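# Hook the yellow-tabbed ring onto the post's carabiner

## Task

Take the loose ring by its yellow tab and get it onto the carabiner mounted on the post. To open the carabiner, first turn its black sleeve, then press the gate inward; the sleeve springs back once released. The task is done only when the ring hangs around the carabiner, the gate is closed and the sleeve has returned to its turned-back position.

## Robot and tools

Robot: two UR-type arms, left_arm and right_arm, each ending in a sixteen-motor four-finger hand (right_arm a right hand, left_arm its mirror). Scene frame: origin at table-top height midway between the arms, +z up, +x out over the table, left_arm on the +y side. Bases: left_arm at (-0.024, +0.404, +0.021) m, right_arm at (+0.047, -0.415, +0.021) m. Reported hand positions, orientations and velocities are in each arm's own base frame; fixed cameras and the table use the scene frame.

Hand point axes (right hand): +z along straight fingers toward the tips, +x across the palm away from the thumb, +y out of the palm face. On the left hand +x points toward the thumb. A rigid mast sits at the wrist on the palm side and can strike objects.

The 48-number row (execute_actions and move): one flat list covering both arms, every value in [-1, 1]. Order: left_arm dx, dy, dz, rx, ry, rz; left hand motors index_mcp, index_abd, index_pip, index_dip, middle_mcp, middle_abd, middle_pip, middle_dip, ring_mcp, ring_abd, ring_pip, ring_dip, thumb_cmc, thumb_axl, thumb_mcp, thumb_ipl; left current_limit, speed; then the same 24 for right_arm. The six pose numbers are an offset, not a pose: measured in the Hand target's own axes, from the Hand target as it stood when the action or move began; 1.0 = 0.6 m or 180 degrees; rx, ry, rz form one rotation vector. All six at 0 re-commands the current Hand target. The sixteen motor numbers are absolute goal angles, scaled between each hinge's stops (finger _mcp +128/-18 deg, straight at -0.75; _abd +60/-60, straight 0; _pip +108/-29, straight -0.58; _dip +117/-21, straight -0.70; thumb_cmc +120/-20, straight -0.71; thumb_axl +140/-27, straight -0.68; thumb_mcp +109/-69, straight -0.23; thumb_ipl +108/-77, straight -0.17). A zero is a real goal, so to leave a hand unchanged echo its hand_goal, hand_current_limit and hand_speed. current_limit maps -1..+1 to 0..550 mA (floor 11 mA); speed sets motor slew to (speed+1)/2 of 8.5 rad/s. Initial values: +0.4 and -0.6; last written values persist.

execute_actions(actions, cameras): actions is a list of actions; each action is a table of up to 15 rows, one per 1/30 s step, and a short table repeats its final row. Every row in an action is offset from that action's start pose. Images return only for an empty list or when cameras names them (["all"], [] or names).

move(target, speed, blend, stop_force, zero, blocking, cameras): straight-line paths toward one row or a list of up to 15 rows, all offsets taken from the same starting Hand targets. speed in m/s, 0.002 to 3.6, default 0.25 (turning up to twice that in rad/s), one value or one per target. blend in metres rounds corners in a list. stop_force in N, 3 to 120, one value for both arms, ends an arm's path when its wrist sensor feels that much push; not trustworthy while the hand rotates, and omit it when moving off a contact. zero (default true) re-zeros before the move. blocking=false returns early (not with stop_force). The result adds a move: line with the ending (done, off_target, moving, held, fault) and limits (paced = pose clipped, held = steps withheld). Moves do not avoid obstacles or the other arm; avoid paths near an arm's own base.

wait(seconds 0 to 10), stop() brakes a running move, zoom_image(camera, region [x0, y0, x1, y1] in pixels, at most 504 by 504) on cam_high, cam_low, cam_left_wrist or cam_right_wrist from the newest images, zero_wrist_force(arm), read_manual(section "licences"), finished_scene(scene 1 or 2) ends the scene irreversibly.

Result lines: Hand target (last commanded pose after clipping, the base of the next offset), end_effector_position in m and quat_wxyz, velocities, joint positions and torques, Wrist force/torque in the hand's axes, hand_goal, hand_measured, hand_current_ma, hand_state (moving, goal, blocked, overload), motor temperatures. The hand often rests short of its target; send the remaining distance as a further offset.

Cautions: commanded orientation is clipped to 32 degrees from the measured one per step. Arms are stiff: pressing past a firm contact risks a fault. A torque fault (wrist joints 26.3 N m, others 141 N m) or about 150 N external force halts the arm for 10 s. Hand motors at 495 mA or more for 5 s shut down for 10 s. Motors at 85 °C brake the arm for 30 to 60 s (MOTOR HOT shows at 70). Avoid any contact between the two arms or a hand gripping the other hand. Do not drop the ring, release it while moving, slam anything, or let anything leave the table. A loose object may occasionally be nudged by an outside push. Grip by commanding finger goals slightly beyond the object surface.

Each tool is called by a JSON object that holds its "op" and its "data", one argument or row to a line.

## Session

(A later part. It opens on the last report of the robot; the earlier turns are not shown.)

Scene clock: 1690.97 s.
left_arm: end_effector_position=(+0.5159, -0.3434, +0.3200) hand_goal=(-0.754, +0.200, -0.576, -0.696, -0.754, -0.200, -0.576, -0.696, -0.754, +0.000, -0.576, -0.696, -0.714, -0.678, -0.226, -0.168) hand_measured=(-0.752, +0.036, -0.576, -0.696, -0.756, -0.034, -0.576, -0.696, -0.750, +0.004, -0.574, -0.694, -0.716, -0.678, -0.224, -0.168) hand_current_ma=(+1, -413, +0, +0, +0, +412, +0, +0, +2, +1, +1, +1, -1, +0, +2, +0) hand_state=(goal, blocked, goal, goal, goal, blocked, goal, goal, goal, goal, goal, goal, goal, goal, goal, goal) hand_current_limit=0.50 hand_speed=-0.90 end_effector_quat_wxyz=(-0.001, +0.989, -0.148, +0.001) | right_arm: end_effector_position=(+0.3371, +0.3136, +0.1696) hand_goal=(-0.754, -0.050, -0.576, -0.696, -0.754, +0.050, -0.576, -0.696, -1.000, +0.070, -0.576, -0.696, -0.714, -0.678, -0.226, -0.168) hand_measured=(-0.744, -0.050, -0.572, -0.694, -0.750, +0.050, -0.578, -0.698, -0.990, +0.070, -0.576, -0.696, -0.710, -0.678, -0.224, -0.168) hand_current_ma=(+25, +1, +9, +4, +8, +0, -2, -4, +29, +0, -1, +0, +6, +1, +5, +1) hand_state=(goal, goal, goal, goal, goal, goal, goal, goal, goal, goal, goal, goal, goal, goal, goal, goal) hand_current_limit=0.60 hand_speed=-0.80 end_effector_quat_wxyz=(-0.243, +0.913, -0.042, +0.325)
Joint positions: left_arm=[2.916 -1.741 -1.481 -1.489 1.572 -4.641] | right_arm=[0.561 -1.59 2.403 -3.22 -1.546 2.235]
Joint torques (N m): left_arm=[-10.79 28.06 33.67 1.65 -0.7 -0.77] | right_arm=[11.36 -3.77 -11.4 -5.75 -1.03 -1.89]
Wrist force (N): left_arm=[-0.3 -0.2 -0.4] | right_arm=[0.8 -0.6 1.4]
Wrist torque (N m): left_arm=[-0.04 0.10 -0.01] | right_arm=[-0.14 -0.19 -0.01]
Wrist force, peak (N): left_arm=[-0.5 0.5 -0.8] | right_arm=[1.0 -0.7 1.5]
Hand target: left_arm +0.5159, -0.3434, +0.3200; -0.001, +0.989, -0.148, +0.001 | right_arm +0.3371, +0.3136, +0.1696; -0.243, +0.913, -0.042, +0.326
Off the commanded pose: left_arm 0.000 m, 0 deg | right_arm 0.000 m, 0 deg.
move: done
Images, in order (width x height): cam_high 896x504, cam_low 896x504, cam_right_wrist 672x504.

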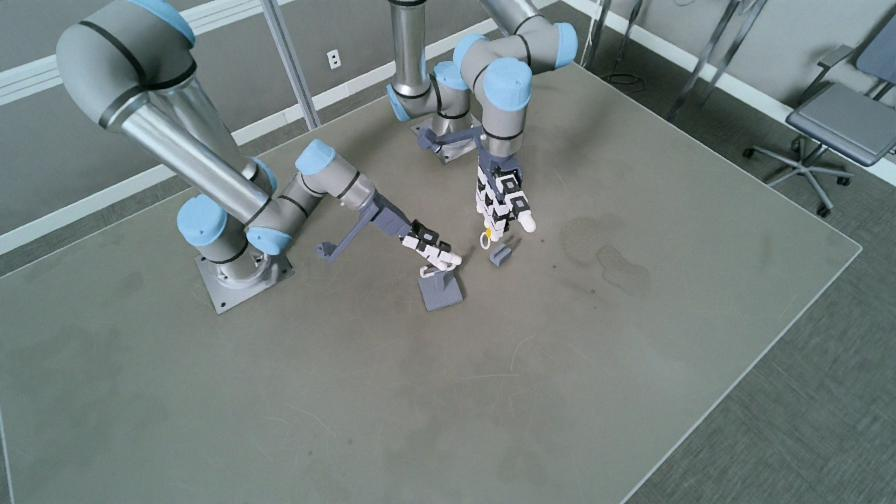

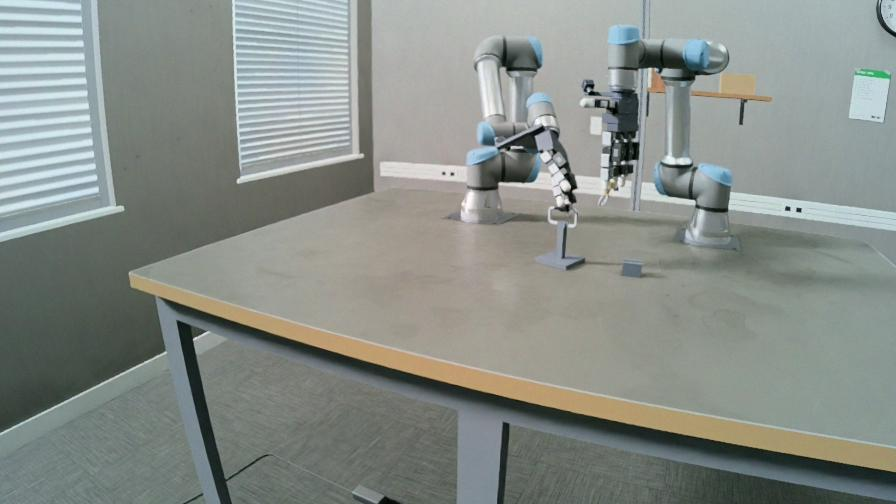

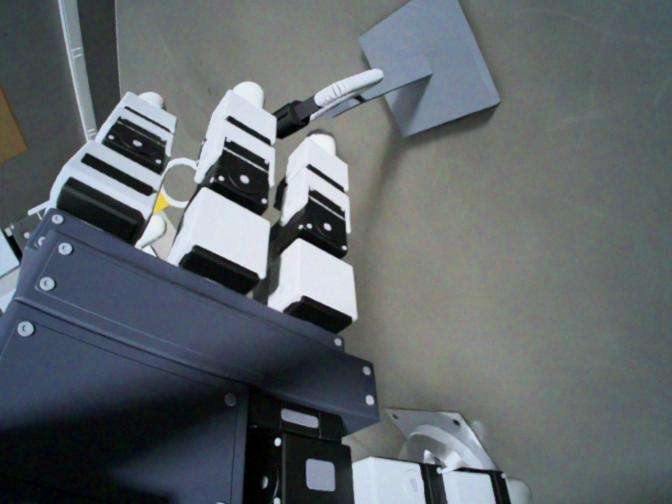

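{"op": "move", "data": {
  "target": [0,0,0,0,0,0,-0.754,0.2,-0.576,-0.696,-0.754,-0.2,-0.576,-0.696,-0.754,0,-0.576,-0.696,-0.714,-0.678,-0.226,-0.168,0.5,-0.9,0,0,0,0,0,0,-0.754,0.25,-0.576,-0.696,-0.754,-0.25,-0.576,-0.696,-1,0.07,-0.576,-0.696,-0.714,-0.678,-0.226,-0.168,0.65,-0.85],
  "cameras": []
}}

{"op": "move", "data": {
  "target": [
    [0,0,0,0,0,0,-0.754,0.2,-0.576,-0.696,-0.754,-0.2,-0.576,-0.696,-0.754,0,-0.576,-0.696,-0.714,-0.678,-0.226,-0.168,0.5,-0.9,0.03009,0.00336,0.00479,0,-0.1001,0.0701,-0.754,0.25,-0.576,-0.696,-0.754,-0.25,-0.576,-0.696,-1,0.07,-0.576,-0.696,-0.714,-0.678,-0.226,-0.168,0.65,-0.85],
    [0,0,0,0,0,0,-0.754,0.2,-0.576,-0.696,-0.754,-0.2,-0.576,-0.696,-0.754,0,-0.576,-0.696,-0.714,-0.678,-0.226,-0.168,0.5,-0.9,0.0558,0.01293,0.01847,0,-0.2002,0.1402,-0.754,0.25,-0.576,-0.696,-0.754,-0.25,-0.576,-0.696,-1,0.07,-0.576,-0.696,-0.714,-0.678,-0.226,-0.168,0.65,-0.85],
    [0,0,0,0,0,0,-0.754,0.2,-0.576,-0.696,-0.754,-0.2,-0.576,-0.696,-0.754,0,-0.576,-0.696,-0.714,-0.678,-0.226,-0.168,0.5,-0.9,0.07338,0.02734,0.03904,0,-0.3004,0.2103,-0.754,0.25,-0.576,-0.696,-0.754,-0.25,-0.576,-0.696,-1,0.07,-0.576,-0.696,-0.714,-0.678,-0.226,-0.168,0.65,-0.85],
    [0,0,0,0,0,0,-0.754,0.2,-0.576,-0.696,-0.754,-0.2,-0.576,-0.696,-0.754,0,-0.576,-0.696,-0.714,-0.678,-0.226,-0.168,0.5,-0.9,0.08028,0.04447,0.06351,0,-0.4005,0.2804,-0.754,0.25,-0.576,-0.696,-0.754,-0.25,-0.576,-0.696,-1,0.07,-0.576,-0.696,-0.714,-0.678,-0.226,-0.168,0.65,-0.85],
    [0,0,0,0,0,0,-0.754,0.2,-0.576,-0.696,-0.754,-0.2,-0.576,-0.696,-0.754,0,-0.576,-0.696,-0.714,-0.678,-0.226,-0.168,0.5,-0.9,0.07549,0.06183,0.08831,0,-0.5006,0.3505,-0.754,0.25,-0.576,-0.696,-0.754,-0.25,-0.576,-0.696,-1,0.07,-0.576,-0.696,-0.714,-0.678,-0.226,-0.168,0.65,-0.85]
  ],
  "cameras": ["cam_low","cam_high"],
  "speed": 0.13,
  "blend": [0.004,0.004,0.004,0.004,0]
}}

{"op": "zoom_image", "data": {
  "camera": "cam_low",
  "region": [530, 180, 590, 240]
}}

{"op": "zoom_image", "data": {
  "camera": "cam_high",
  "region": [420, 240, 480, 300]
}}

Scene clock: 1724.37 s.
left_arm: end_effector_position=(+0.5159, -0.3434, +0.3200) hand_goal=(-0.754, +0.200, -0.576, -0.696, -0.754, -0.200, -0.576, -0.696, -0.754, +0.000, -0.576, -0.696, -0.714, -0.678, -0.226, -0.168) hand_measured=(-0.752, +0.036, -0.576, -0.696, -0.756, -0.034, -0.576, -0.696, -0.750, +0.004, -0.574, -0.694, -0.716, -0.678, -0.224, -0.168) hand_current_ma=(+1, -413, +0, +0, +0, +412, +0, +0, +2, +1, +1, +1, -1, +0, +2, +0) hand_state=(goal, blocked, goal, goal, goal, blocked, goal, goal, goal, goal, goal, goal, goal, goal, goal, goal) hand_current_limit=0.50 hand_speed=-0.90 end_effector_quat_wxyz=(-0.001, +0.989, -0.148, +0.001) | right_arm: end_effector_position=(+0.3371, +0.3136, +0.1696) hand_goal=(-0.754, +0.250, -0.576, -0.696, -0.754, -0.250, -0.576, -0.696, -1.000, +0.070, -0.576, -0.696, -0.714, -0.678, -0.226, -0.168) hand_measured=(-0.744, +0.044, -0.572, -0.694, -0.750, -0.048, -0.578, -0.698, -0.990, +0.070, -0.576, -0.696, -0.710, -0.678, -0.224, -0.168) hand_current_ma=(+25, -454, +9, +4, +8, +449, -2, -4, +29, +0, -1, +0, +6, +1, +5, +1) hand_state=(goal, blocked, goal, goal, goal, blocked, goal, goal, goal, goal, goal, goal, goal, goal, goal, goal) hand_current_limit=0.65 hand_speed=-0.85 end_effector_quat_wxyz=(-0.243, +0.913, -0.042, +0.326)
Joint positions: left_arm=[2.916 -1.741 -1.481 -1.489 1.572 -4.641] | right_arm=[0.561 -1.59 2.403 -3.22 -1.546 2.235]
Joint torques (N m): left_arm=[-10.44 28.14 33.57 1.71 -0.7 -0.67] | right_arm=[11.85 -3.87 -10.94 -5.05 -0.73 -1.51]
Wrist force (N): left_arm=[-0.1 0.5 -0.3] | right_arm=[1.5 -0.8 2.6]
Wrist torque (N m): left_arm=[0.05 0.08 0.00] | right_arm=[-0.23 -0.11 0.04]
Wrist force, peak (N): left_arm=[-0.7 0.5 -0.7] | right_arm=[1.5 -0.4 2.9]
Hand target: left_arm +0.5159, -0.3434, +0.3200; -0.001, +0.989, -0.148, +0.001 | right_arm +0.3371, +0.3136, +0.1696; -0.243, +0.913, -0.042, +0.326
Off the commanded pose: left_arm 0.000 m, 0 deg | right_arm 0.000 m, 0 deg.
move: done
No camera images: "cameras" was empty.

Scene clock: 1732.43 s.
left_arm: end_effector_position=(+0.5159, -0.3434, +0.3200) hand_goal=(-0.754, +0.200, -0.576, -0.696, -0.754, -0.200, -0.576, -0.696, -0.754, +0.000, -0.576, -0.696, -0.714, -0.678, -0.226, -0.168) hand_measured=(-0.752, +0.036, -0.576, -0.696, -0.756, -0.034, -0.576, -0.696, -0.750, +0.004, -0.574, -0.694, -0.716, -0.678, -0.224, -0.168) hand_current_ma=(+1, -413, +0, +0, +0, +412, +0, +0, +2, +1, +1, +1, -1, +0, +2, +0) hand_state=(goal, blocked, goal, goal, goal, blocked, goal, goal, goal, goal, goal, goal, goal, goal, goal, goal) hand_current_limit=0.50 hand_speed=-0.90 end_effector_quat_wxyz=(-0.001, +0.989, -0.148, +0.001) | right_arm: end_effector_position=(+0.4083, +0.2924, +0.1427) hand_goal=(-0.754, +0.250, -0.576, -0.696, -0.754, -0.250, -0.576, -0.696, -1.000, +0.070, -0.576, -0.696, -0.714, -0.678, -0.226, -0.168) hand_measured=(-0.734, +0.044, -0.566, -0.692, -0.764, -0.060, -0.582, -0.698, -0.994, +0.072, -0.576, -0.696, -0.710, -0.678, -0.224, -0.168) hand_current_ma=(+64, -454, +28, +9, -29, +454, -16, -4, +17, +2, -1, +0, +6, +1, +5, +1) hand_state=(blocked, blocked, goal, goal, goal, blocked, goal, goal, goal, goal, goal, goal, goal, goal, goal, goal) hand_current_limit=0.65 hand_speed=-0.85 end_effector_quat_wxyz=(-0.320, +0.722, -0.290, -0.540)
Joint positions: left_arm=[2.916 -1.741 -1.481 -1.489 1.572 -4.641] | right_arm=[0.053 -0.903 1.501 -0.965 -0.633 1.717]
Joint torques (N m): left_arm=[-11.01 28.36 33.25 1.75 -0.92 -0.59] | right_arm=[-7.81 -32.31 -23.93 2.99 2.55 -1.87]
Wrist force (N): left_arm=[-0.2 0.2 -0.5] | right_arm=[-1.0 0.5 1.4]
Wrist torque (N m): left_arm=[0.04 0.09 -0.01] | right_arm=[0.07 0.33 0.26]
Wrist force, peak (N): left_arm=[-0.4 0.3 -0.8] | right_arm=[-4.6 0.6 3.9]
Hand target: left_arm +0.5159, -0.3434, +0.3200; -0.001, +0.989, -0.148, +0.001 | right_arm +0.4083, +0.2924, +0.1427; -0.320, +0.722, -0.290, -0.540
Off the commanded pose: left_arm 0.000 m, 0 deg | right_arm 0.000 m, 0 deg.
move: done
Images, in order (width x height): cam_high 896x504, cam_low 896x504.

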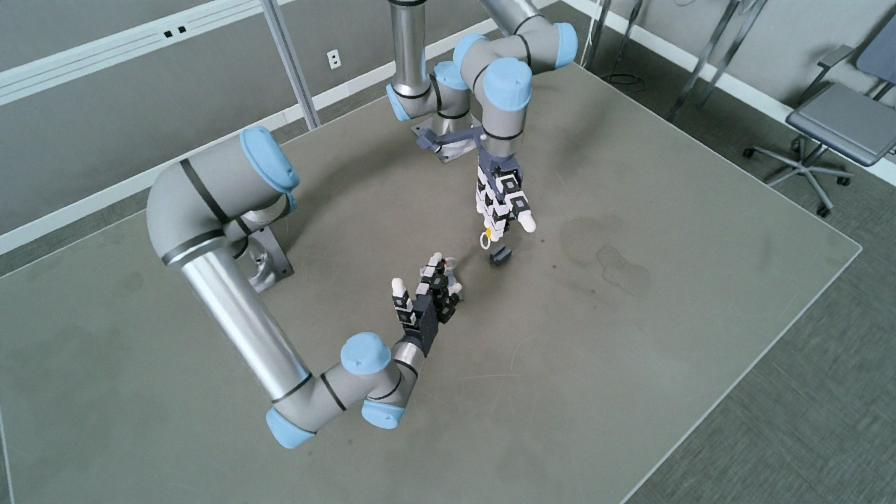

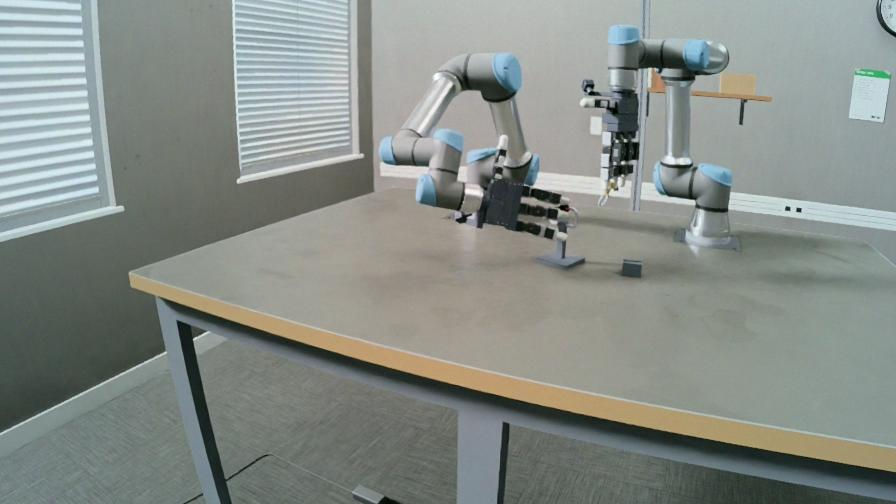

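Scaled by 8.400 from the camera's 896x504 image, which has a finer 1280x720 frame.

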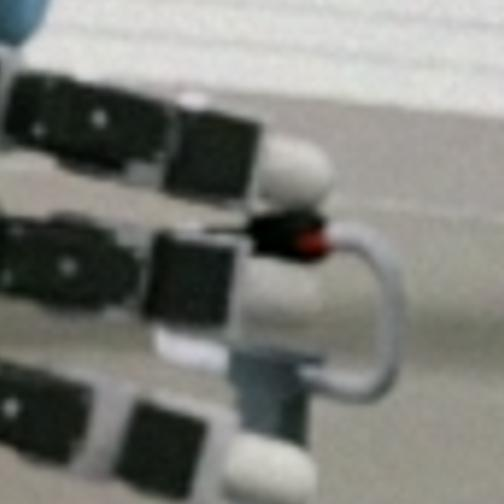

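Scaled by 8.400 from the camera's 896x504 image, which has a finer 1280x720 frame.

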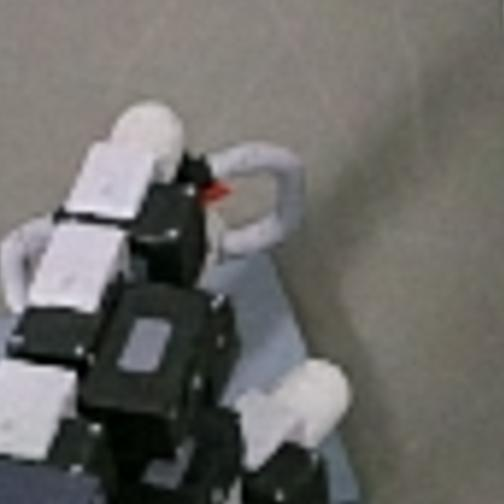

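{"op": "move", "data": {
  "target": [0,0,0,0,0,0,-0.754,0.2,-0.576,-0.696,-0.754,-0.2,-0.576,-0.696,-0.754,0,-0.576,-0.696,-0.714,-0.678,-0.226,-0.168,0.5,-0.9,0.00805,0.00124,0.00177,0,0,0,-0.754,0.25,-0.576,-0.696,-0.754,-0.25,-0.576,-0.696,-1,0.07,-0.576,-0.696,-0.714,-0.678,-0.226,-0.168,0.65,-0.85],
  "cameras": ["cam_low","cam_high"],
  "speed": 0.02
}}

{"op": "zoom_image", "data": {
  "camera": "cam_low",
  "region": [530, 180, 590, 240]
}}

{"op": "zoom_image", "data": {
  "camera": "cam_high",
  "region": [420, 240, 480, 300]
}}

Scene clock: 1748.17 s.
left_arm: end_effector_position=(+0.5159, -0.3434, +0.3200) hand_goal=(-0.754, +0.200, -0.576, -0.696, -0.754, -0.200, -0.576, -0.696, -0.754, +0.000, -0.576, -0.696, -0.714, -0.678, -0.226, -0.168) hand_measured=(-0.752, +0.036, -0.576, -0.696, -0.756, -0.034, -0.576, -0.696, -0.750, +0.004, -0.574, -0.694, -0.716, -0.678, -0.224, -0.168) hand_current_ma=(+1, -413, +0, +0, +0, +412, +0, +0, +2, +1, +1, +1, -1, +0, +2, +0) hand_state=(goal, blocked, goal, goal, goal, blocked, goal, goal, goal, goal, goal, goal, goal, goal, goal, goal) hand_current_limit=0.50 hand_speed=-0.90 end_effector_quat_wxyz=(-0.001, +0.989, -0.148, +0.001) | right_arm: end_effector_position=(+0.4083, +0.2924, +0.1378) hand_goal=(-0.754, +0.250, -0.576, -0.696, -0.754, -0.250, -0.576, -0.696, -1.000, +0.070, -0.576, -0.696, -0.714, -0.678, -0.226, -0.168) hand_measured=(-0.730, +0.008, -0.564, -0.692, -0.770, -0.114, -0.586, -0.700, -0.994, +0.072, -0.576, -0.696, -0.710, -0.678, -0.224, -0.168) hand_current_ma=(+75, -454, +33, +11, -47, +453, -27, -7, +17, +2, -1, +0, +6, +1, +5, +1) hand_state=(blocked, blocked, goal, goal, goal, blocked, goal, goal, goal, goal, goal, goal, goal, goal, goal, goal) hand_current_limit=0.65 hand_speed=-0.85 end_effector_quat_wxyz=(-0.320, +0.722, -0.290, -0.540)
Joint positions: left_arm=[2.916 -1.741 -1.481 -1.489 1.572 -4.641] | right_arm=[0.053 -0.896 1.504 -0.974 -0.633 1.717]
Joint torques (N m): left_arm=[-11.14 28.78 33.32 1.77 -0.9 -0.46] | right_arm=[10.89 -30.29 -10.3 -2.87 1.39 -1.83]
Wrist force (N): left_arm=[-0.1 -0.2 -0.5] | right_arm=[-4.8 0.3 -2.8]
Wrist torque (N m): left_arm=[-0.03 0.07 0.01] | right_arm=[0.41 -0.16 -0.01]
Wrist force, peak (N): left_arm=[-0.5 0.2 -0.8] | right_arm=[-5.2 0.2 -2.8]
Hand target: left_arm +0.5159, -0.3434, +0.3200; -0.001, +0.989, -0.148, +0.001 | right_arm +0.4083, +0.2924, +0.1377; -0.320, +0.722, -0.290, -0.540
Off the commanded pose: left_arm 0.000 m, 0 deg | right_arm 0.000 m, 0 deg.
move: done
Images, in order (width x height): cam_high 896x504, cam_low 896x504.

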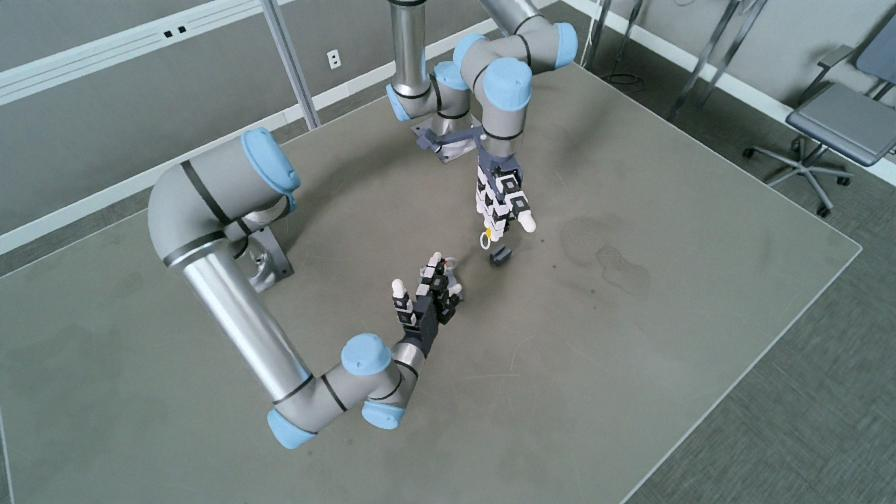

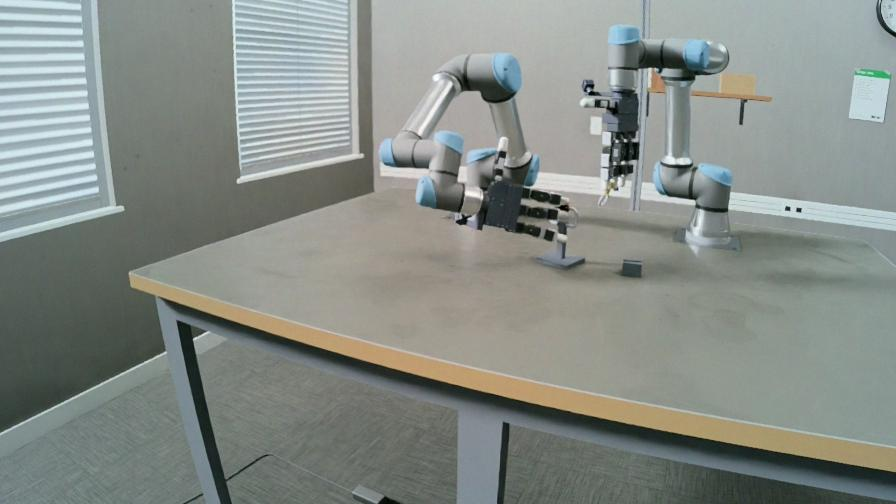

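Scaled by 8.400 from the camera's 896x504 image, which has a finer 1280x720 frame.

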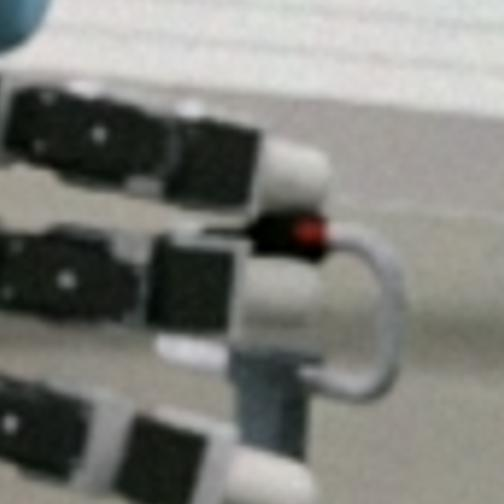

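Scaled by 8.400 from the camera's 896x504 image, which has a finer 1280x720 frame.

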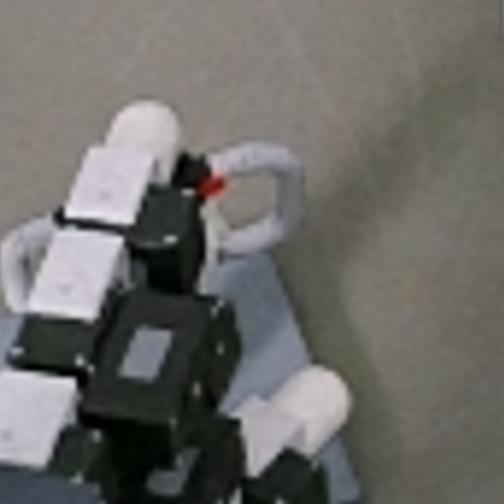

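{"op": "move", "data": {
  "target": [
    [0,0,0,0,0,0,-0.754,0.2,-0.576,-0.696,-0.754,-0.2,-0.576,-0.696,-0.754,0,-0.576,-0.696,-0.714,-0.678,-0.226,-0.168,0.5,-0.9,-0.00805,-0.00124,-0.00177,0,0,0,-0.754,0.25,-0.576,-0.696,-0.754,-0.25,-0.576,-0.696,-1,0.07,-0.576,-0.696,-0.714,-0.678,-0.226,-0.168,0.65,-0.85],
    [0,0,0,0,0,0,-0.754,0.2,-0.576,-0.696,-0.754,-0.2,-0.576,-0.696,-0.754,0,-0.576,-0.696,-0.714,-0.678,-0.226,-0.168,0.5,-0.9,-0.00805,-0.00124,-0.00177,0,0,0,-0.754,-0.05,-0.576,-0.696,-0.754,0.05,-0.576,-0.696,-1,0.07,-0.576,-0.696,-0.714,-0.678,-0.226,-0.168,0.6,-0.75],
    [0,0,0,0,0,0,-0.754,0.2,-0.576,-0.696,-0.754,-0.2,-0.576,-0.696,-0.754,0,-0.576,-0.696,-0.714,-0.678,-0.226,-0.168,0.5,-0.9,-0.04822,0.00493,0.00705,0,0.1365,-0.0956,-0.754,-0.05,-0.576,-0.696,-0.754,0.05,-0.576,-0.696,-1,0.07,-0.576,-0.696,-0.714,-0.678,-0.226,-0.168,0.6,-0.75],
    [0,0,0,0,0,0,-0.754,0.2,-0.576,-0.696,-0.754,-0.2,-0.576,-0.696,-0.754,0,-0.576,-0.696,-0.714,-0.678,-0.226,-0.168,0.5,-0.9,-0.04822,0.00493,0.00705,0,0.1365,-0.0956,-0.754,0.25,-0.576,-0.696,-0.754,-0.25,-0.576,-0.696,-1,0.07,-0.576,-0.696,-0.714,-0.678,-0.226,-0.168,0.65,-0.85]
  ],
  "cameras": ["cam_low"],
  "speed": 0.13
}}

{"op": "zoom_image", "data": {
  "camera": "cam_low",
  "region": [530, 180, 590, 240]
}}

Scene clock: 1787.23 s.
left_arm: end_effector_position=(+0.5159, -0.3434, +0.3200) hand_goal=(-0.754, +0.200, -0.576, -0.696, -0.754, -0.200, -0.576, -0.696, -0.754, +0.000, -0.576, -0.696, -0.714, -0.678, -0.226, -0.168) hand_measured=(-0.752, +0.036, -0.576, -0.696, -0.756, -0.034, -0.576, -0.696, -0.750, +0.004, -0.574, -0.694, -0.716, -0.678, -0.224, -0.168) hand_current_ma=(+1, -413, +0, +0, +0, +412, +0, +0, +2, +1, +1, +1, -1, +0, +2, +0) hand_state=(goal, blocked, goal, goal, goal, blocked, goal, goal, goal, goal, goal, goal, goal, goal, goal, goal) hand_current_limit=0.50 hand_speed=-0.90 end_effector_quat_wxyz=(-0.001, +0.989, -0.148, +0.001) | right_arm: end_effector_position=(+0.3963, +0.2960, +0.1643) hand_goal=(-0.754, +0.250, -0.576, -0.696, -0.754, -0.250, -0.576, -0.696, -1.000, +0.070, -0.576, -0.696, -0.714, -0.678, -0.226, -0.168) hand_measured=(-0.748, +0.048, -0.572, -0.694, -0.752, -0.054, -0.578, -0.698, -0.994, +0.072, -0.576, -0.696, -0.710, -0.678, -0.224, -0.168) hand_current_ma=(+15, -446, +7, +5, +4, +454, -2, -4, +16, +2, -1, +0, +6, +1, +5, +1) hand_state=(goal, moving, goal, goal, goal, blocked, goal, goal, goal, goal, goal, goal, goal, goal, goal, goal) hand_current_limit=0.65 hand_speed=-0.85 end_effector_quat_wxyz=(-0.328, +0.855, -0.241, -0.321)
Joint positions: left_arm=[2.916 -1.741 -1.481 -1.489 1.572 -4.641] | right_arm=[0.09 -1.227 1.757 -1.589 -0.726 1.976]
Joint torques (N m): left_arm=[-10.91 28.26 33.53 1.86 -0.95 -0.38] | right_arm=[11.47 -47.45 -13.58 -4.08 0.03 2.02]
Wrist force (N): left_arm=[-0.3 0.3 -0.3] | right_arm=[-0.1 0.2 1.0]
Wrist torque (N m): left_arm=[0.04 0.10 -0.01] | right_arm=[-0.01 0.11 0.14]
Wrist force, peak (N): left_arm=[-0.6 0.3 -0.9] | right_arm=[-5.3 0.3 -3.4]
Hand target: left_arm +0.5159, -0.3434, +0.3200; -0.001, +0.989, -0.148, +0.001 | right_arm +0.3963, +0.2960, +0.1643; -0.328, +0.855, -0.241, -0.321
Off the commanded pose: left_arm 0.000 m, 0 deg | right_arm 0.000 m, 0 deg.
move: done
Images, in order (width x height): cam_low 896x504.

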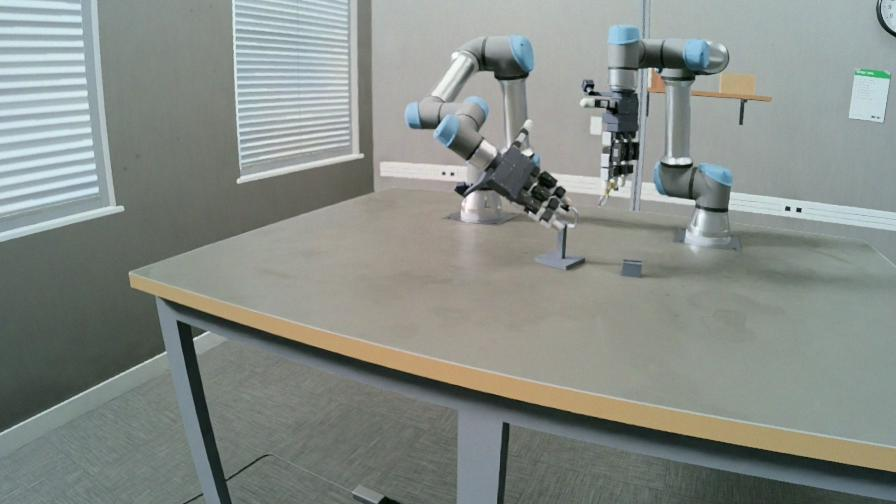

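Scaled by 8.400 from the camera's 896x504 image, which has a finer 1280x720 frame.

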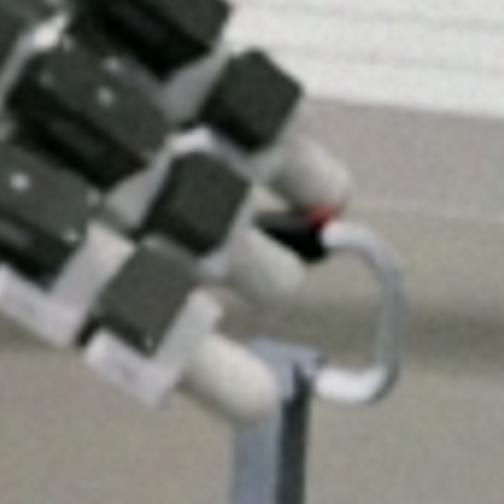

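{"op": "move", "data": {
  "target": [
    [0,0,0,0,0,0,-0.754,0.2,-0.576,-0.696,-0.754,-0.2,-0.576,-0.696,-0.754,0,-0.576,-0.696,-0.714,-0.678,-0.226,-0.168,0.5,-0.9,-0.03009,0.00336,0.00479,0,0.1001,-0.0701,-0.754,0.25,-0.576,-0.696,-0.754,-0.25,-0.576,-0.696,-1,0.07,-0.576,-0.696,-0.714,-0.678,-0.226,-0.168,0.65,-0.85],
    [0,0,0,0,0,0,-0.754,0.2,-0.576,-0.696,-0.754,-0.2,-0.576,-0.696,-0.754,0,-0.576,-0.696,-0.714,-0.678,-0.226,-0.168,0.5,-0.9,-0.0558,0.01293,0.01847,0,0.2002,-0.1402,-0.754,0.25,-0.576,-0.696,-0.754,-0.25,-0.576,-0.696,-1,0.07,-0.576,-0.696,-0.714,-0.678,-0.226,-0.168,0.65,-0.85],
    [0,0,0,0,0,0,-0.754,0.2,-0.576,-0.696,-0.754,-0.2,-0.576,-0.696,-0.754,0,-0.576,-0.696,-0.714,-0.678,-0.226,-0.168,0.5,-0.9,-0.07338,0.02734,0.03904,0,0.3004,-0.2103,-0.754,0.25,-0.576,-0.696,-0.754,-0.25,-0.576,-0.696,-1,0.07,-0.576,-0.696,-0.714,-0.678,-0.226,-0.168,0.65,-0.85],
    [0,0,0,0,0,0,-0.754,0.2,-0.576,-0.696,-0.754,-0.2,-0.576,-0.696,-0.754,0,-0.576,-0.696,-0.714,-0.678,-0.226,-0.168,0.5,-0.9,-0.08033,0.04608,0.06581,0,0.4096,-0.2868,-0.754,0.25,-0.576,-0.696,-0.754,-0.25,-0.576,-0.696,-1,0.07,-0.576,-0.696,-0.714,-0.678,-0.226,-0.168,0.65,-0.85]
  ],
  "cameras": ["cam_low","cam_high","cam_right_wrist"],
  "speed": 0.12,
  "blend": [0.004,0.004,0.004,0]
}}

{"op": "zoom_image", "data": {
  "camera": "cam_low",
  "region": [530, 180, 590, 240]
}}

{"op": "zoom_image", "data": {
  "camera": "cam_high",
  "region": [420, 240, 480, 300]
}}

{"op": "zoom_image", "data": {
  "camera": "cam_right_wrist",
  "region": [210, 20, 370, 160]
}}

Scene clock: 1820.90 s.
left_arm: end_effector_position=(+0.5159, -0.3434, +0.3200) hand_goal=(-0.754, +0.200, -0.576, -0.696, -0.754, -0.200, -0.576, -0.696, -0.754, +0.000, -0.576, -0.696, -0.714, -0.678, -0.226, -0.168) hand_measured=(-0.752, +0.036, -0.576, -0.696, -0.756, -0.034, -0.576, -0.696, -0.750, +0.004, -0.574, -0.694, -0.716, -0.678, -0.224, -0.168) hand_current_ma=(+1, -413, +0, +0, +0, +412, +0, +0, +2, +1, +1, +1, -1, +0, +2, +0) hand_state=(goal, blocked, goal, goal, goal, blocked, goal, goal, goal, goal, goal, goal, goal, goal, goal, goal) hand_current_limit=0.50 hand_speed=-0.90 end_effector_quat_wxyz=(-0.001, +0.989, -0.148, +0.001) | right_arm: end_effector_position=(+0.3310, +0.3154, +0.1642) hand_goal=(-0.754, +0.250, -0.576, -0.696, -0.754, -0.250, -0.576, -0.696, -1.000, +0.070, -0.576, -0.696, -0.714, -0.678, -0.226, -0.168) hand_measured=(-0.768, +0.058, -0.586, -0.700, -0.730, -0.054, -0.562, -0.690, -0.994, +0.070, -0.576, -0.696, -0.710, -0.678, -0.224, -0.168) hand_current_ma=(-43, -454, -24, -8, +76, +454, +37, +11, +16, +0, -1, +0, +6, +1, +5, +1) hand_state=(goal, blocked, goal, goal, blocked, blocked, goal, goal, goal, goal, goal, goal, goal, goal, goal, goal) hand_current_limit=0.65 hand_speed=-0.85 end_effector_quat_wxyz=(-0.223, +0.888, -0.013, +0.402)
Joint positions: left_arm=[2.916 -1.741 -1.481 -1.489 1.572 -4.641] | right_arm=[0.66 -1.499 2.452 -3.471 -1.708 2.19]
Joint torques (N m): left_arm=[-10.72 28.94 33.19 1.96 -0.98 -0.2] | right_arm=[12.04 -5.01 -10.22 -5.76 -1.37 -1.89]
Wrist force (N): left_arm=[-0.1 0.1 -0.6] | right_arm=[0.7 -0.6 -0.4]
Wrist torque (N m): left_arm=[0.03 0.06 0.00] | right_arm=[-0.06 -0.34 -0.11]
Wrist force, peak (N): left_arm=[-0.1 0.8 -0.8] | right_arm=[3.8 -1.2 1.6]
Hand target: left_arm +0.5159, -0.3434, +0.3200; -0.001, +0.989, -0.148, +0.001 | right_arm +0.3310, +0.3154, +0.1642; -0.223, +0.888, -0.013, +0.402
Off the commanded pose: left_arm 0.000 m, 0 deg | right_arm 0.000 m, 0 deg.
move: done
Images, in order (width x height): cam_high 896x504, cam_low 896x504, cam_right_wrist 672x504.

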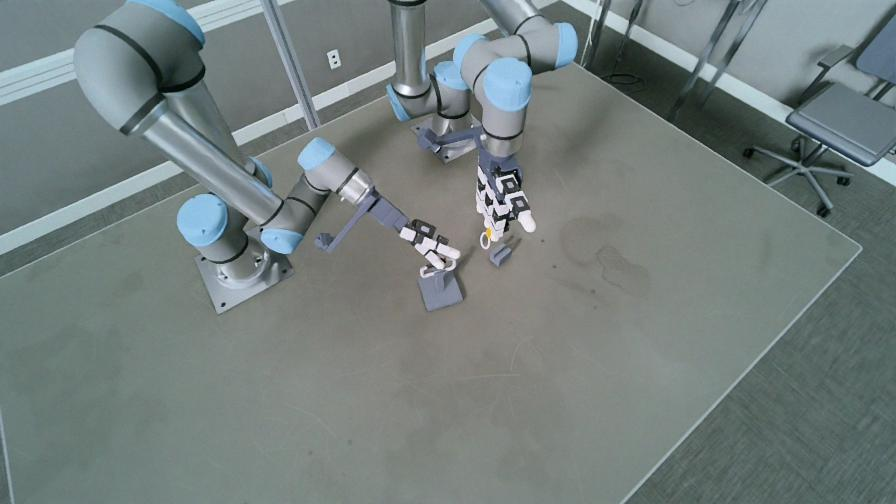

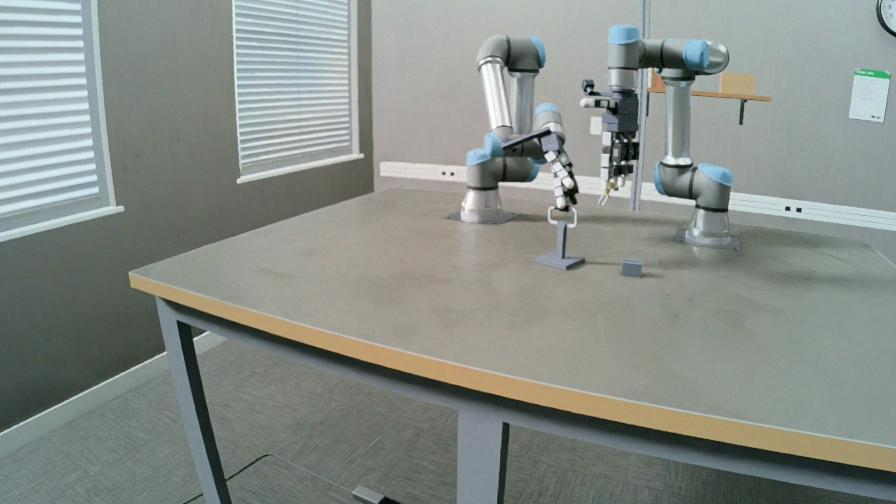

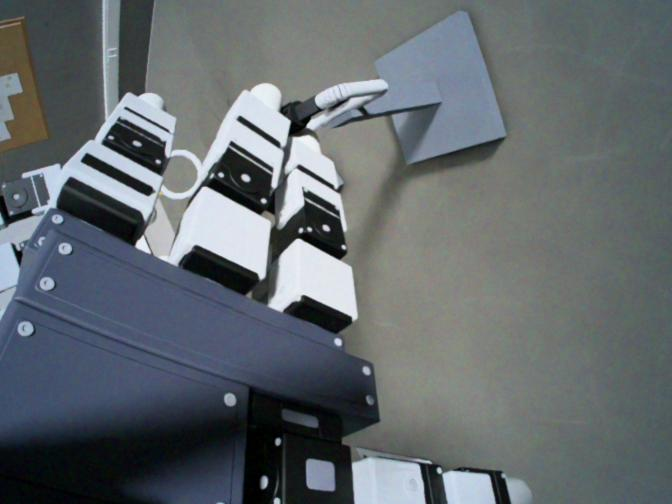

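Scaled by 8.400 from the camera's 896x504 image, which has a finer 1280x720 frame.

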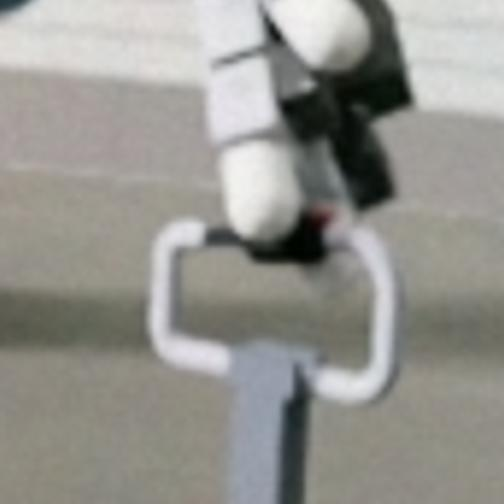

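Scaled by 8.400 from the camera's 896x504 image, which has a finer 1280x720 frame.

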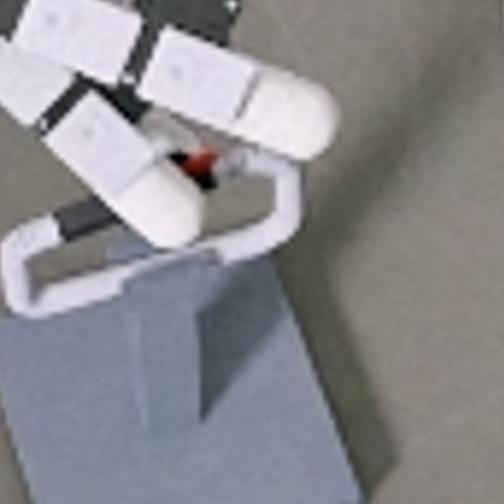

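Scaled by 3.150 from the camera's 672x504 image, which has a finer 960x720 frame.

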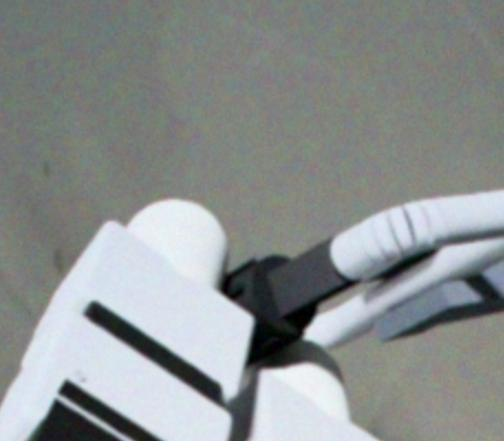

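{"op": "move", "data": {
  "target": [
    [0,0,0,0,0,0,-0.754,0.2,-0.576,-0.696,-0.754,-0.2,-0.576,-0.696,-0.754,0,-0.576,-0.696,-0.714,-0.678,-0.226,-0.168,0.5,-0.9,0,0,0,0,0,0,-0.754,-0.05,-0.576,-0.696,-0.754,0.05,-0.576,-0.696,-1,0.07,-0.576,-0.696,-0.714,-0.678,-0.226,-0.168,0.6,-0.75],
    [0,0,0,0,0,0,-0.754,0.2,-0.576,-0.696,-0.754,-0.2,-0.576,-0.696,-0.754,0,-0.576,-0.696,-0.714,-0.678,-0.226,-0.168,0.5,-0.9,0,0,-0.1,0,0,0,-0.754,-0.05,-0.576,-0.696,-0.754,0.05,-0.576,-0.696,-1,0.07,-0.576,-0.696,-0.714,-0.678,-0.226,-0.168,0.6,-0.75],
    [0,0,0,0,0,0,-0.754,0.2,-0.576,-0.696,-0.754,-0.2,-0.576,-0.696,-0.754,0,-0.576,-0.696,-0.714,-0.678,-0.226,-0.168,0.5,-0.9,0.2058,-0.061,-0.0543,-0.2,-0.2446,0.0701,-1,0,-0.52,-0.667,-0.754,0.0,-0.576,-0.696,-0.754,0.0,-0.576,-0.696,-0.714,-0.678,-0.226,-0.168,0.6,-0.75]
  ],
  "cameras": ["all"],
  "speed": 0.15
}}

{"op": "zoom_image", "data": {
  "camera": "cam_low",
  "region": [520, 160, 600, 240]
}}

{"op": "zoom_image", "data": {
  "camera": "cam_right_wrist",
  "region": [210, 0, 370, 160]
}}

Scene clock: 2020.57 s.
left_arm: end_effector_position=(+0.5159, -0.3434, +0.3200) hand_goal=(-0.754, +0.200, -0.576, -0.696, -0.754, -0.200, -0.576, -0.696, -0.754, +0.000, -0.576, -0.696, -0.714, -0.678, -0.226, -0.168) hand_measured=(-0.752, +0.036, -0.576, -0.696, -0.756, -0.034, -0.576, -0.696, -0.750, +0.004, -0.574, -0.694, -0.716, -0.678, -0.224, -0.168) hand_current_ma=(+1, -412, +0, +0, +0, +412, +0, +0, +2, +1, +1, +1, -1, +0, +2, +0) hand_state=(goal, blocked, goal, goal, goal, blocked, goal, goal, goal, goal, goal, goal, goal, goal, goal, goal) hand_current_limit=0.50 hand_speed=-0.90 end_effector_quat_wxyz=(-0.001, +0.989, -0.148, +0.001) | right_arm: end_effector_position=(+0.3854, +0.3109, +0.2853) hand_goal=(-1.000, +0.000, -0.520, -0.668, -0.754, +0.000, -0.576, -0.696, -0.754, +0.000, -0.576, -0.696, -0.714, -0.678, -0.226, -0.168) hand_measured=(-0.990, -0.004, -0.522, -0.670, -0.750, +0.002, -0.574, -0.694, -0.756, +0.004, -0.576, -0.696, -0.712, -0.678, -0.224, -0.168) hand_current_ma=(+24, -5, -4, -5, +8, +4, +6, +4, -3, +5, -1, +0, +4, +1, +5, +1) hand_state=(goal, goal, goal, goal, goal, goal, goal, goal, goal, goal, goal, goal, goal, goal, goal, goal) hand_current_limit=0.60 hand_speed=-0.75 end_effector_quat_wxyz=(+0.026, +0.989, -0.144, -0.003)
Joint positions: left_arm=[2.916 -1.741 -1.481 -1.489 1.572 -4.641] | right_arm=[0.512 -1.365 1.53 -1.7 -1.607 2.373]
Joint torques (N m): left_arm=[-10.66 29.38 33.34 1.96 -0.92 -0.09] | right_arm=[-11.26 -19.82 -29.87 0.11 1.8 1.96]
Wrist force (N): left_arm=[-0.1 0.1 -0.6] | right_arm=[0.1 0.0 0.4]
Wrist torque (N m): left_arm=[0.02 0.07 0.00] | right_arm=[-0.09 -0.07 -0.11]
Wrist force, peak (N): left_arm=[-0.3 0.4 -1.0] | right_arm=[1.3 -0.4 2.2]
Hand target: left_arm +0.5159, -0.3434, +0.3200; -0.001, +0.989, -0.148, +0.001 | right_arm +0.3854, +0.3109, +0.2853; +0.026, +0.989, -0.144, -0.003
Off the commanded pose: left_arm 0.000 m, 0 deg | right_arm 0.000 m, 0 deg.
move: done

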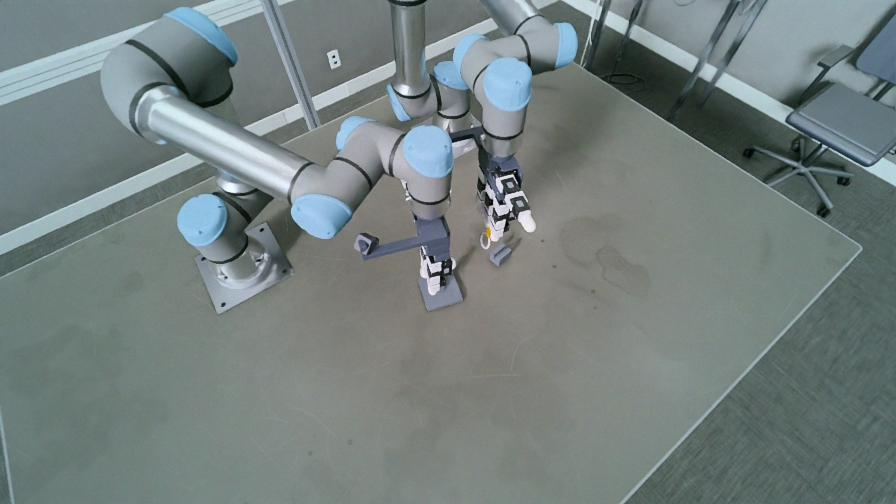

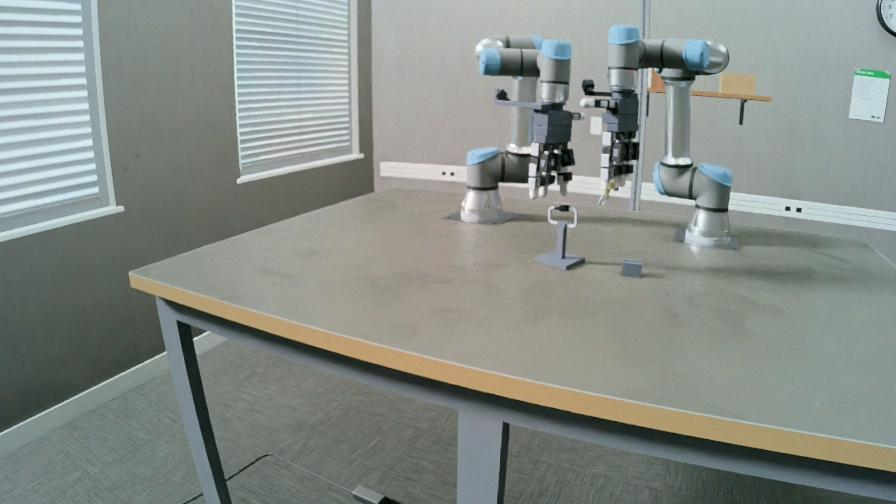

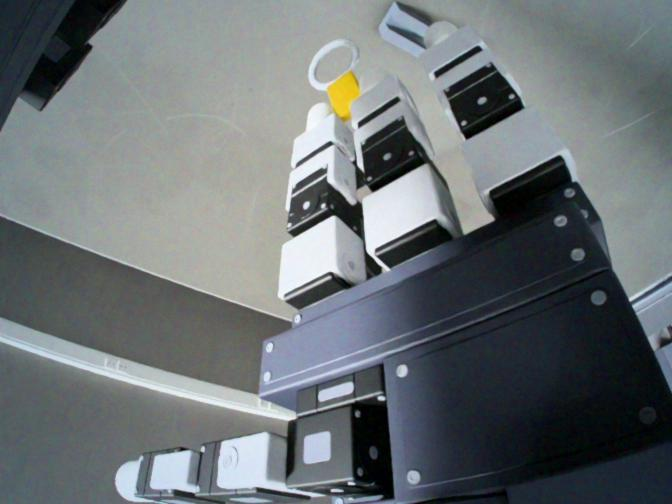

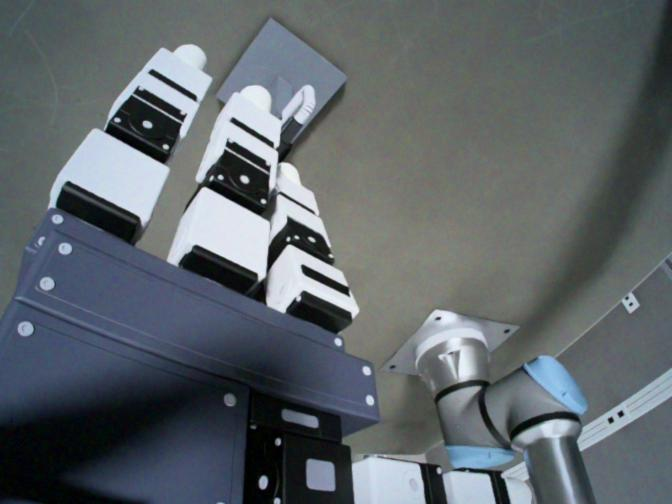

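Scaled by 6.300 from the camera's 896x504 image, which has a finer 1280x720 frame.

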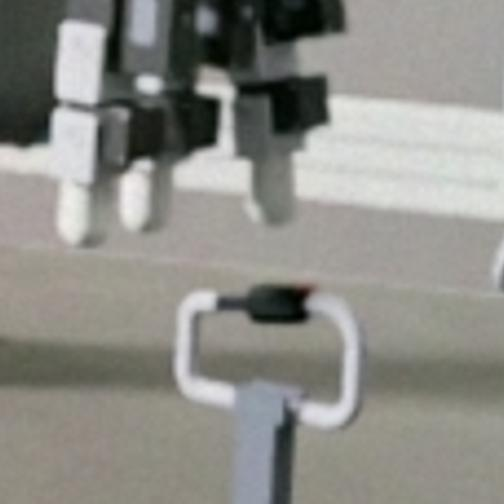

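Scaled by 3.150 from the camera's 672x504 image, which has a finer 960x720 frame.

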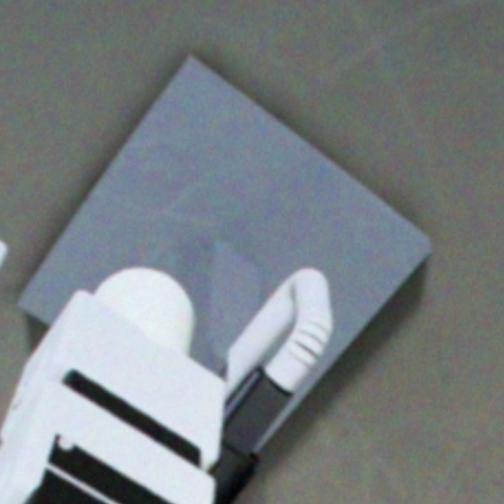

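{"op": "move", "data": {
  "target": [0,0,0,0,0,0,-0.754,0.2,-0.576,-0.696,-0.754,-0.2,-0.576,-0.696,-0.754,0,-0.576,-0.696,-0.714,-0.678,-0.226,-0.168,0.5,-0.9,0,-0.0026,0.0499,0,0,0,-1,0,-0.52,-0.667,-0.754,0.0,-0.576,-0.696,-0.754,0.0,-0.576,-0.696,-0.714,-0.678,-0.226,-0.168,0.6,-0.75],
  "cameras": ["cam_low","cam_right_wrist"],
  "speed": 0.025,
  "stop_force": 4
}}

{"op": "zoom_image", "data": {
  "camera": "cam_low",
  "region": [530, 180, 590, 240]
}}

{"op": "zoom_image", "data": {
  "camera": "cam_right_wrist",
  "region": [210, 40, 370, 200]
}}

Scene clock: 2037.30 s.
left_arm: end_effector_position=(+0.5159, -0.3434, +0.3200) hand_goal=(-0.754, +0.200, -0.576, -0.696, -0.754, -0.200, -0.576, -0.696, -0.754, +0.000, -0.576, -0.696, -0.714, -0.678, -0.226, -0.168) hand_measured=(-0.752, +0.036, -0.576, -0.696, -0.756, -0.034, -0.576, -0.696, -0.750, +0.004, -0.574, -0.694, -0.716, -0.678, -0.224, -0.168) hand_current_ma=(+1, -413, +0, +0, +0, +412, +0, +0, +2, +1, +1, +1, -1, +0, +2, +0) hand_state=(goal, blocked, goal, goal, goal, blocked, goal, goal, goal, goal, goal, goal, goal, goal, goal, goal) hand_current_limit=0.50 hand_speed=-0.90 end_effector_quat_wxyz=(-0.001, +0.989, -0.148, +0.001) | right_arm: end_effector_position=(+0.3854, +0.3109, +0.2606) hand_goal=(-1.000, +0.000, -0.520, -0.668, -0.754, +0.000, -0.576, -0.696, -0.754, +0.000, -0.576, -0.696, -0.714, -0.678, -0.226, -0.168) hand_measured=(-0.994, -0.002, -0.518, -0.668, -0.750, +0.002, -0.574, -0.694, -0.756, +0.004, -0.576, -0.696, -0.712, -0.678, -0.224, -0.168) hand_current_ma=(+13, -5, +2, +0, +7, +4, +5, +4, -3, +5, -1, +0, +4, +1, +5, +1) hand_state=(goal, goal, goal, goal, goal, goal, goal, goal, goal, goal, goal, goal, goal, goal, goal, goal) hand_current_limit=0.60 hand_speed=-0.75 end_effector_quat_wxyz=(+0.026, +0.989, -0.144, -0.003)
Joint positions: left_arm=[2.916 -1.741 -1.481 -1.489 1.572 -4.641] | right_arm=[0.512 -1.353 1.58 -1.761 -1.607 2.373]
Joint torques (N m): left_arm=[-10.59 30.06 32.97 2.13 -0.87 -0.04] | right_arm=[-7.07 -42.76 -27.91 0.07 1.22 2]
Wrist force (N): left_arm=[-0.1 0.3 -0.6] | right_arm=[-0.5 0.8 -3.4]
Wrist torque (N m): left_arm=[0.05 0.07 0.00] | right_arm=[0.20 -0.11 -0.14]
Wrist force, peak (N): left_arm=[-0.6 0.3 -0.7] | right_arm=[-0.4 1.5 -5.4]
Hand target: left_arm +0.5159, -0.3434, +0.3200; -0.001, +0.989, -0.148, +0.001 | right_arm +0.3854, +0.3109, +0.2606; +0.026, +0.989, -0.144, -0.003 (not the last commanded pose)
Off the commanded pose: left_arm 0.000 m, 0 deg | right_arm 0.005 m, 0 deg.
move: contact (right_arm)
Images, in order (width x height): cam_low 896x504, cam_right_wrist 672x504.

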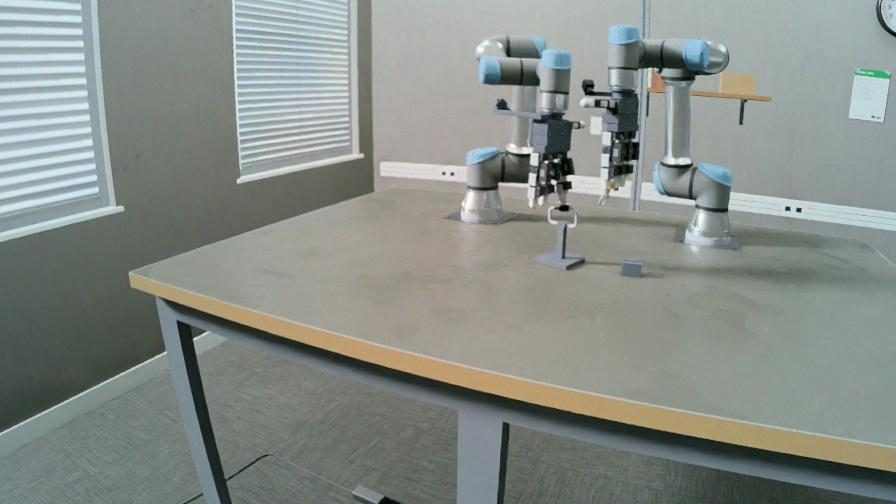

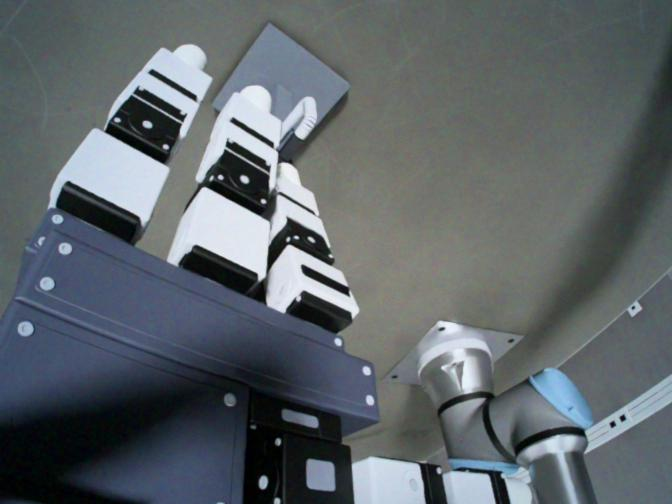

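Scaled by 8.400 from the camera's 896x504 image, which has a finer 1280x720 frame.

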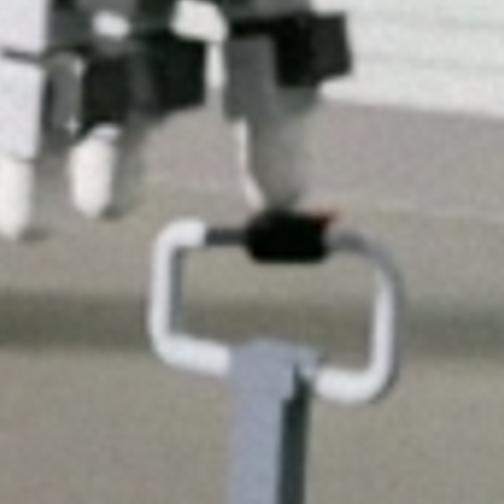

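Scaled by 3.150 from the camera's 672x504 image, which has a finer 960x720 frame.

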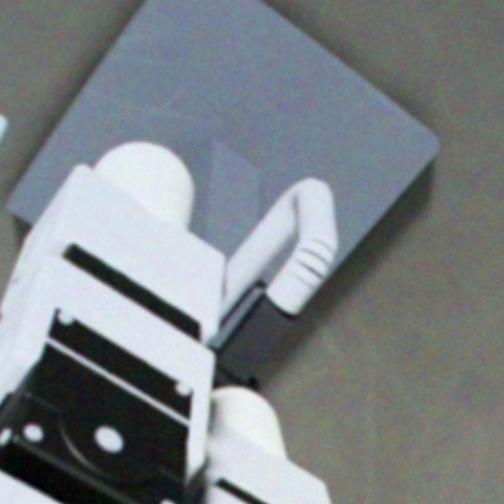

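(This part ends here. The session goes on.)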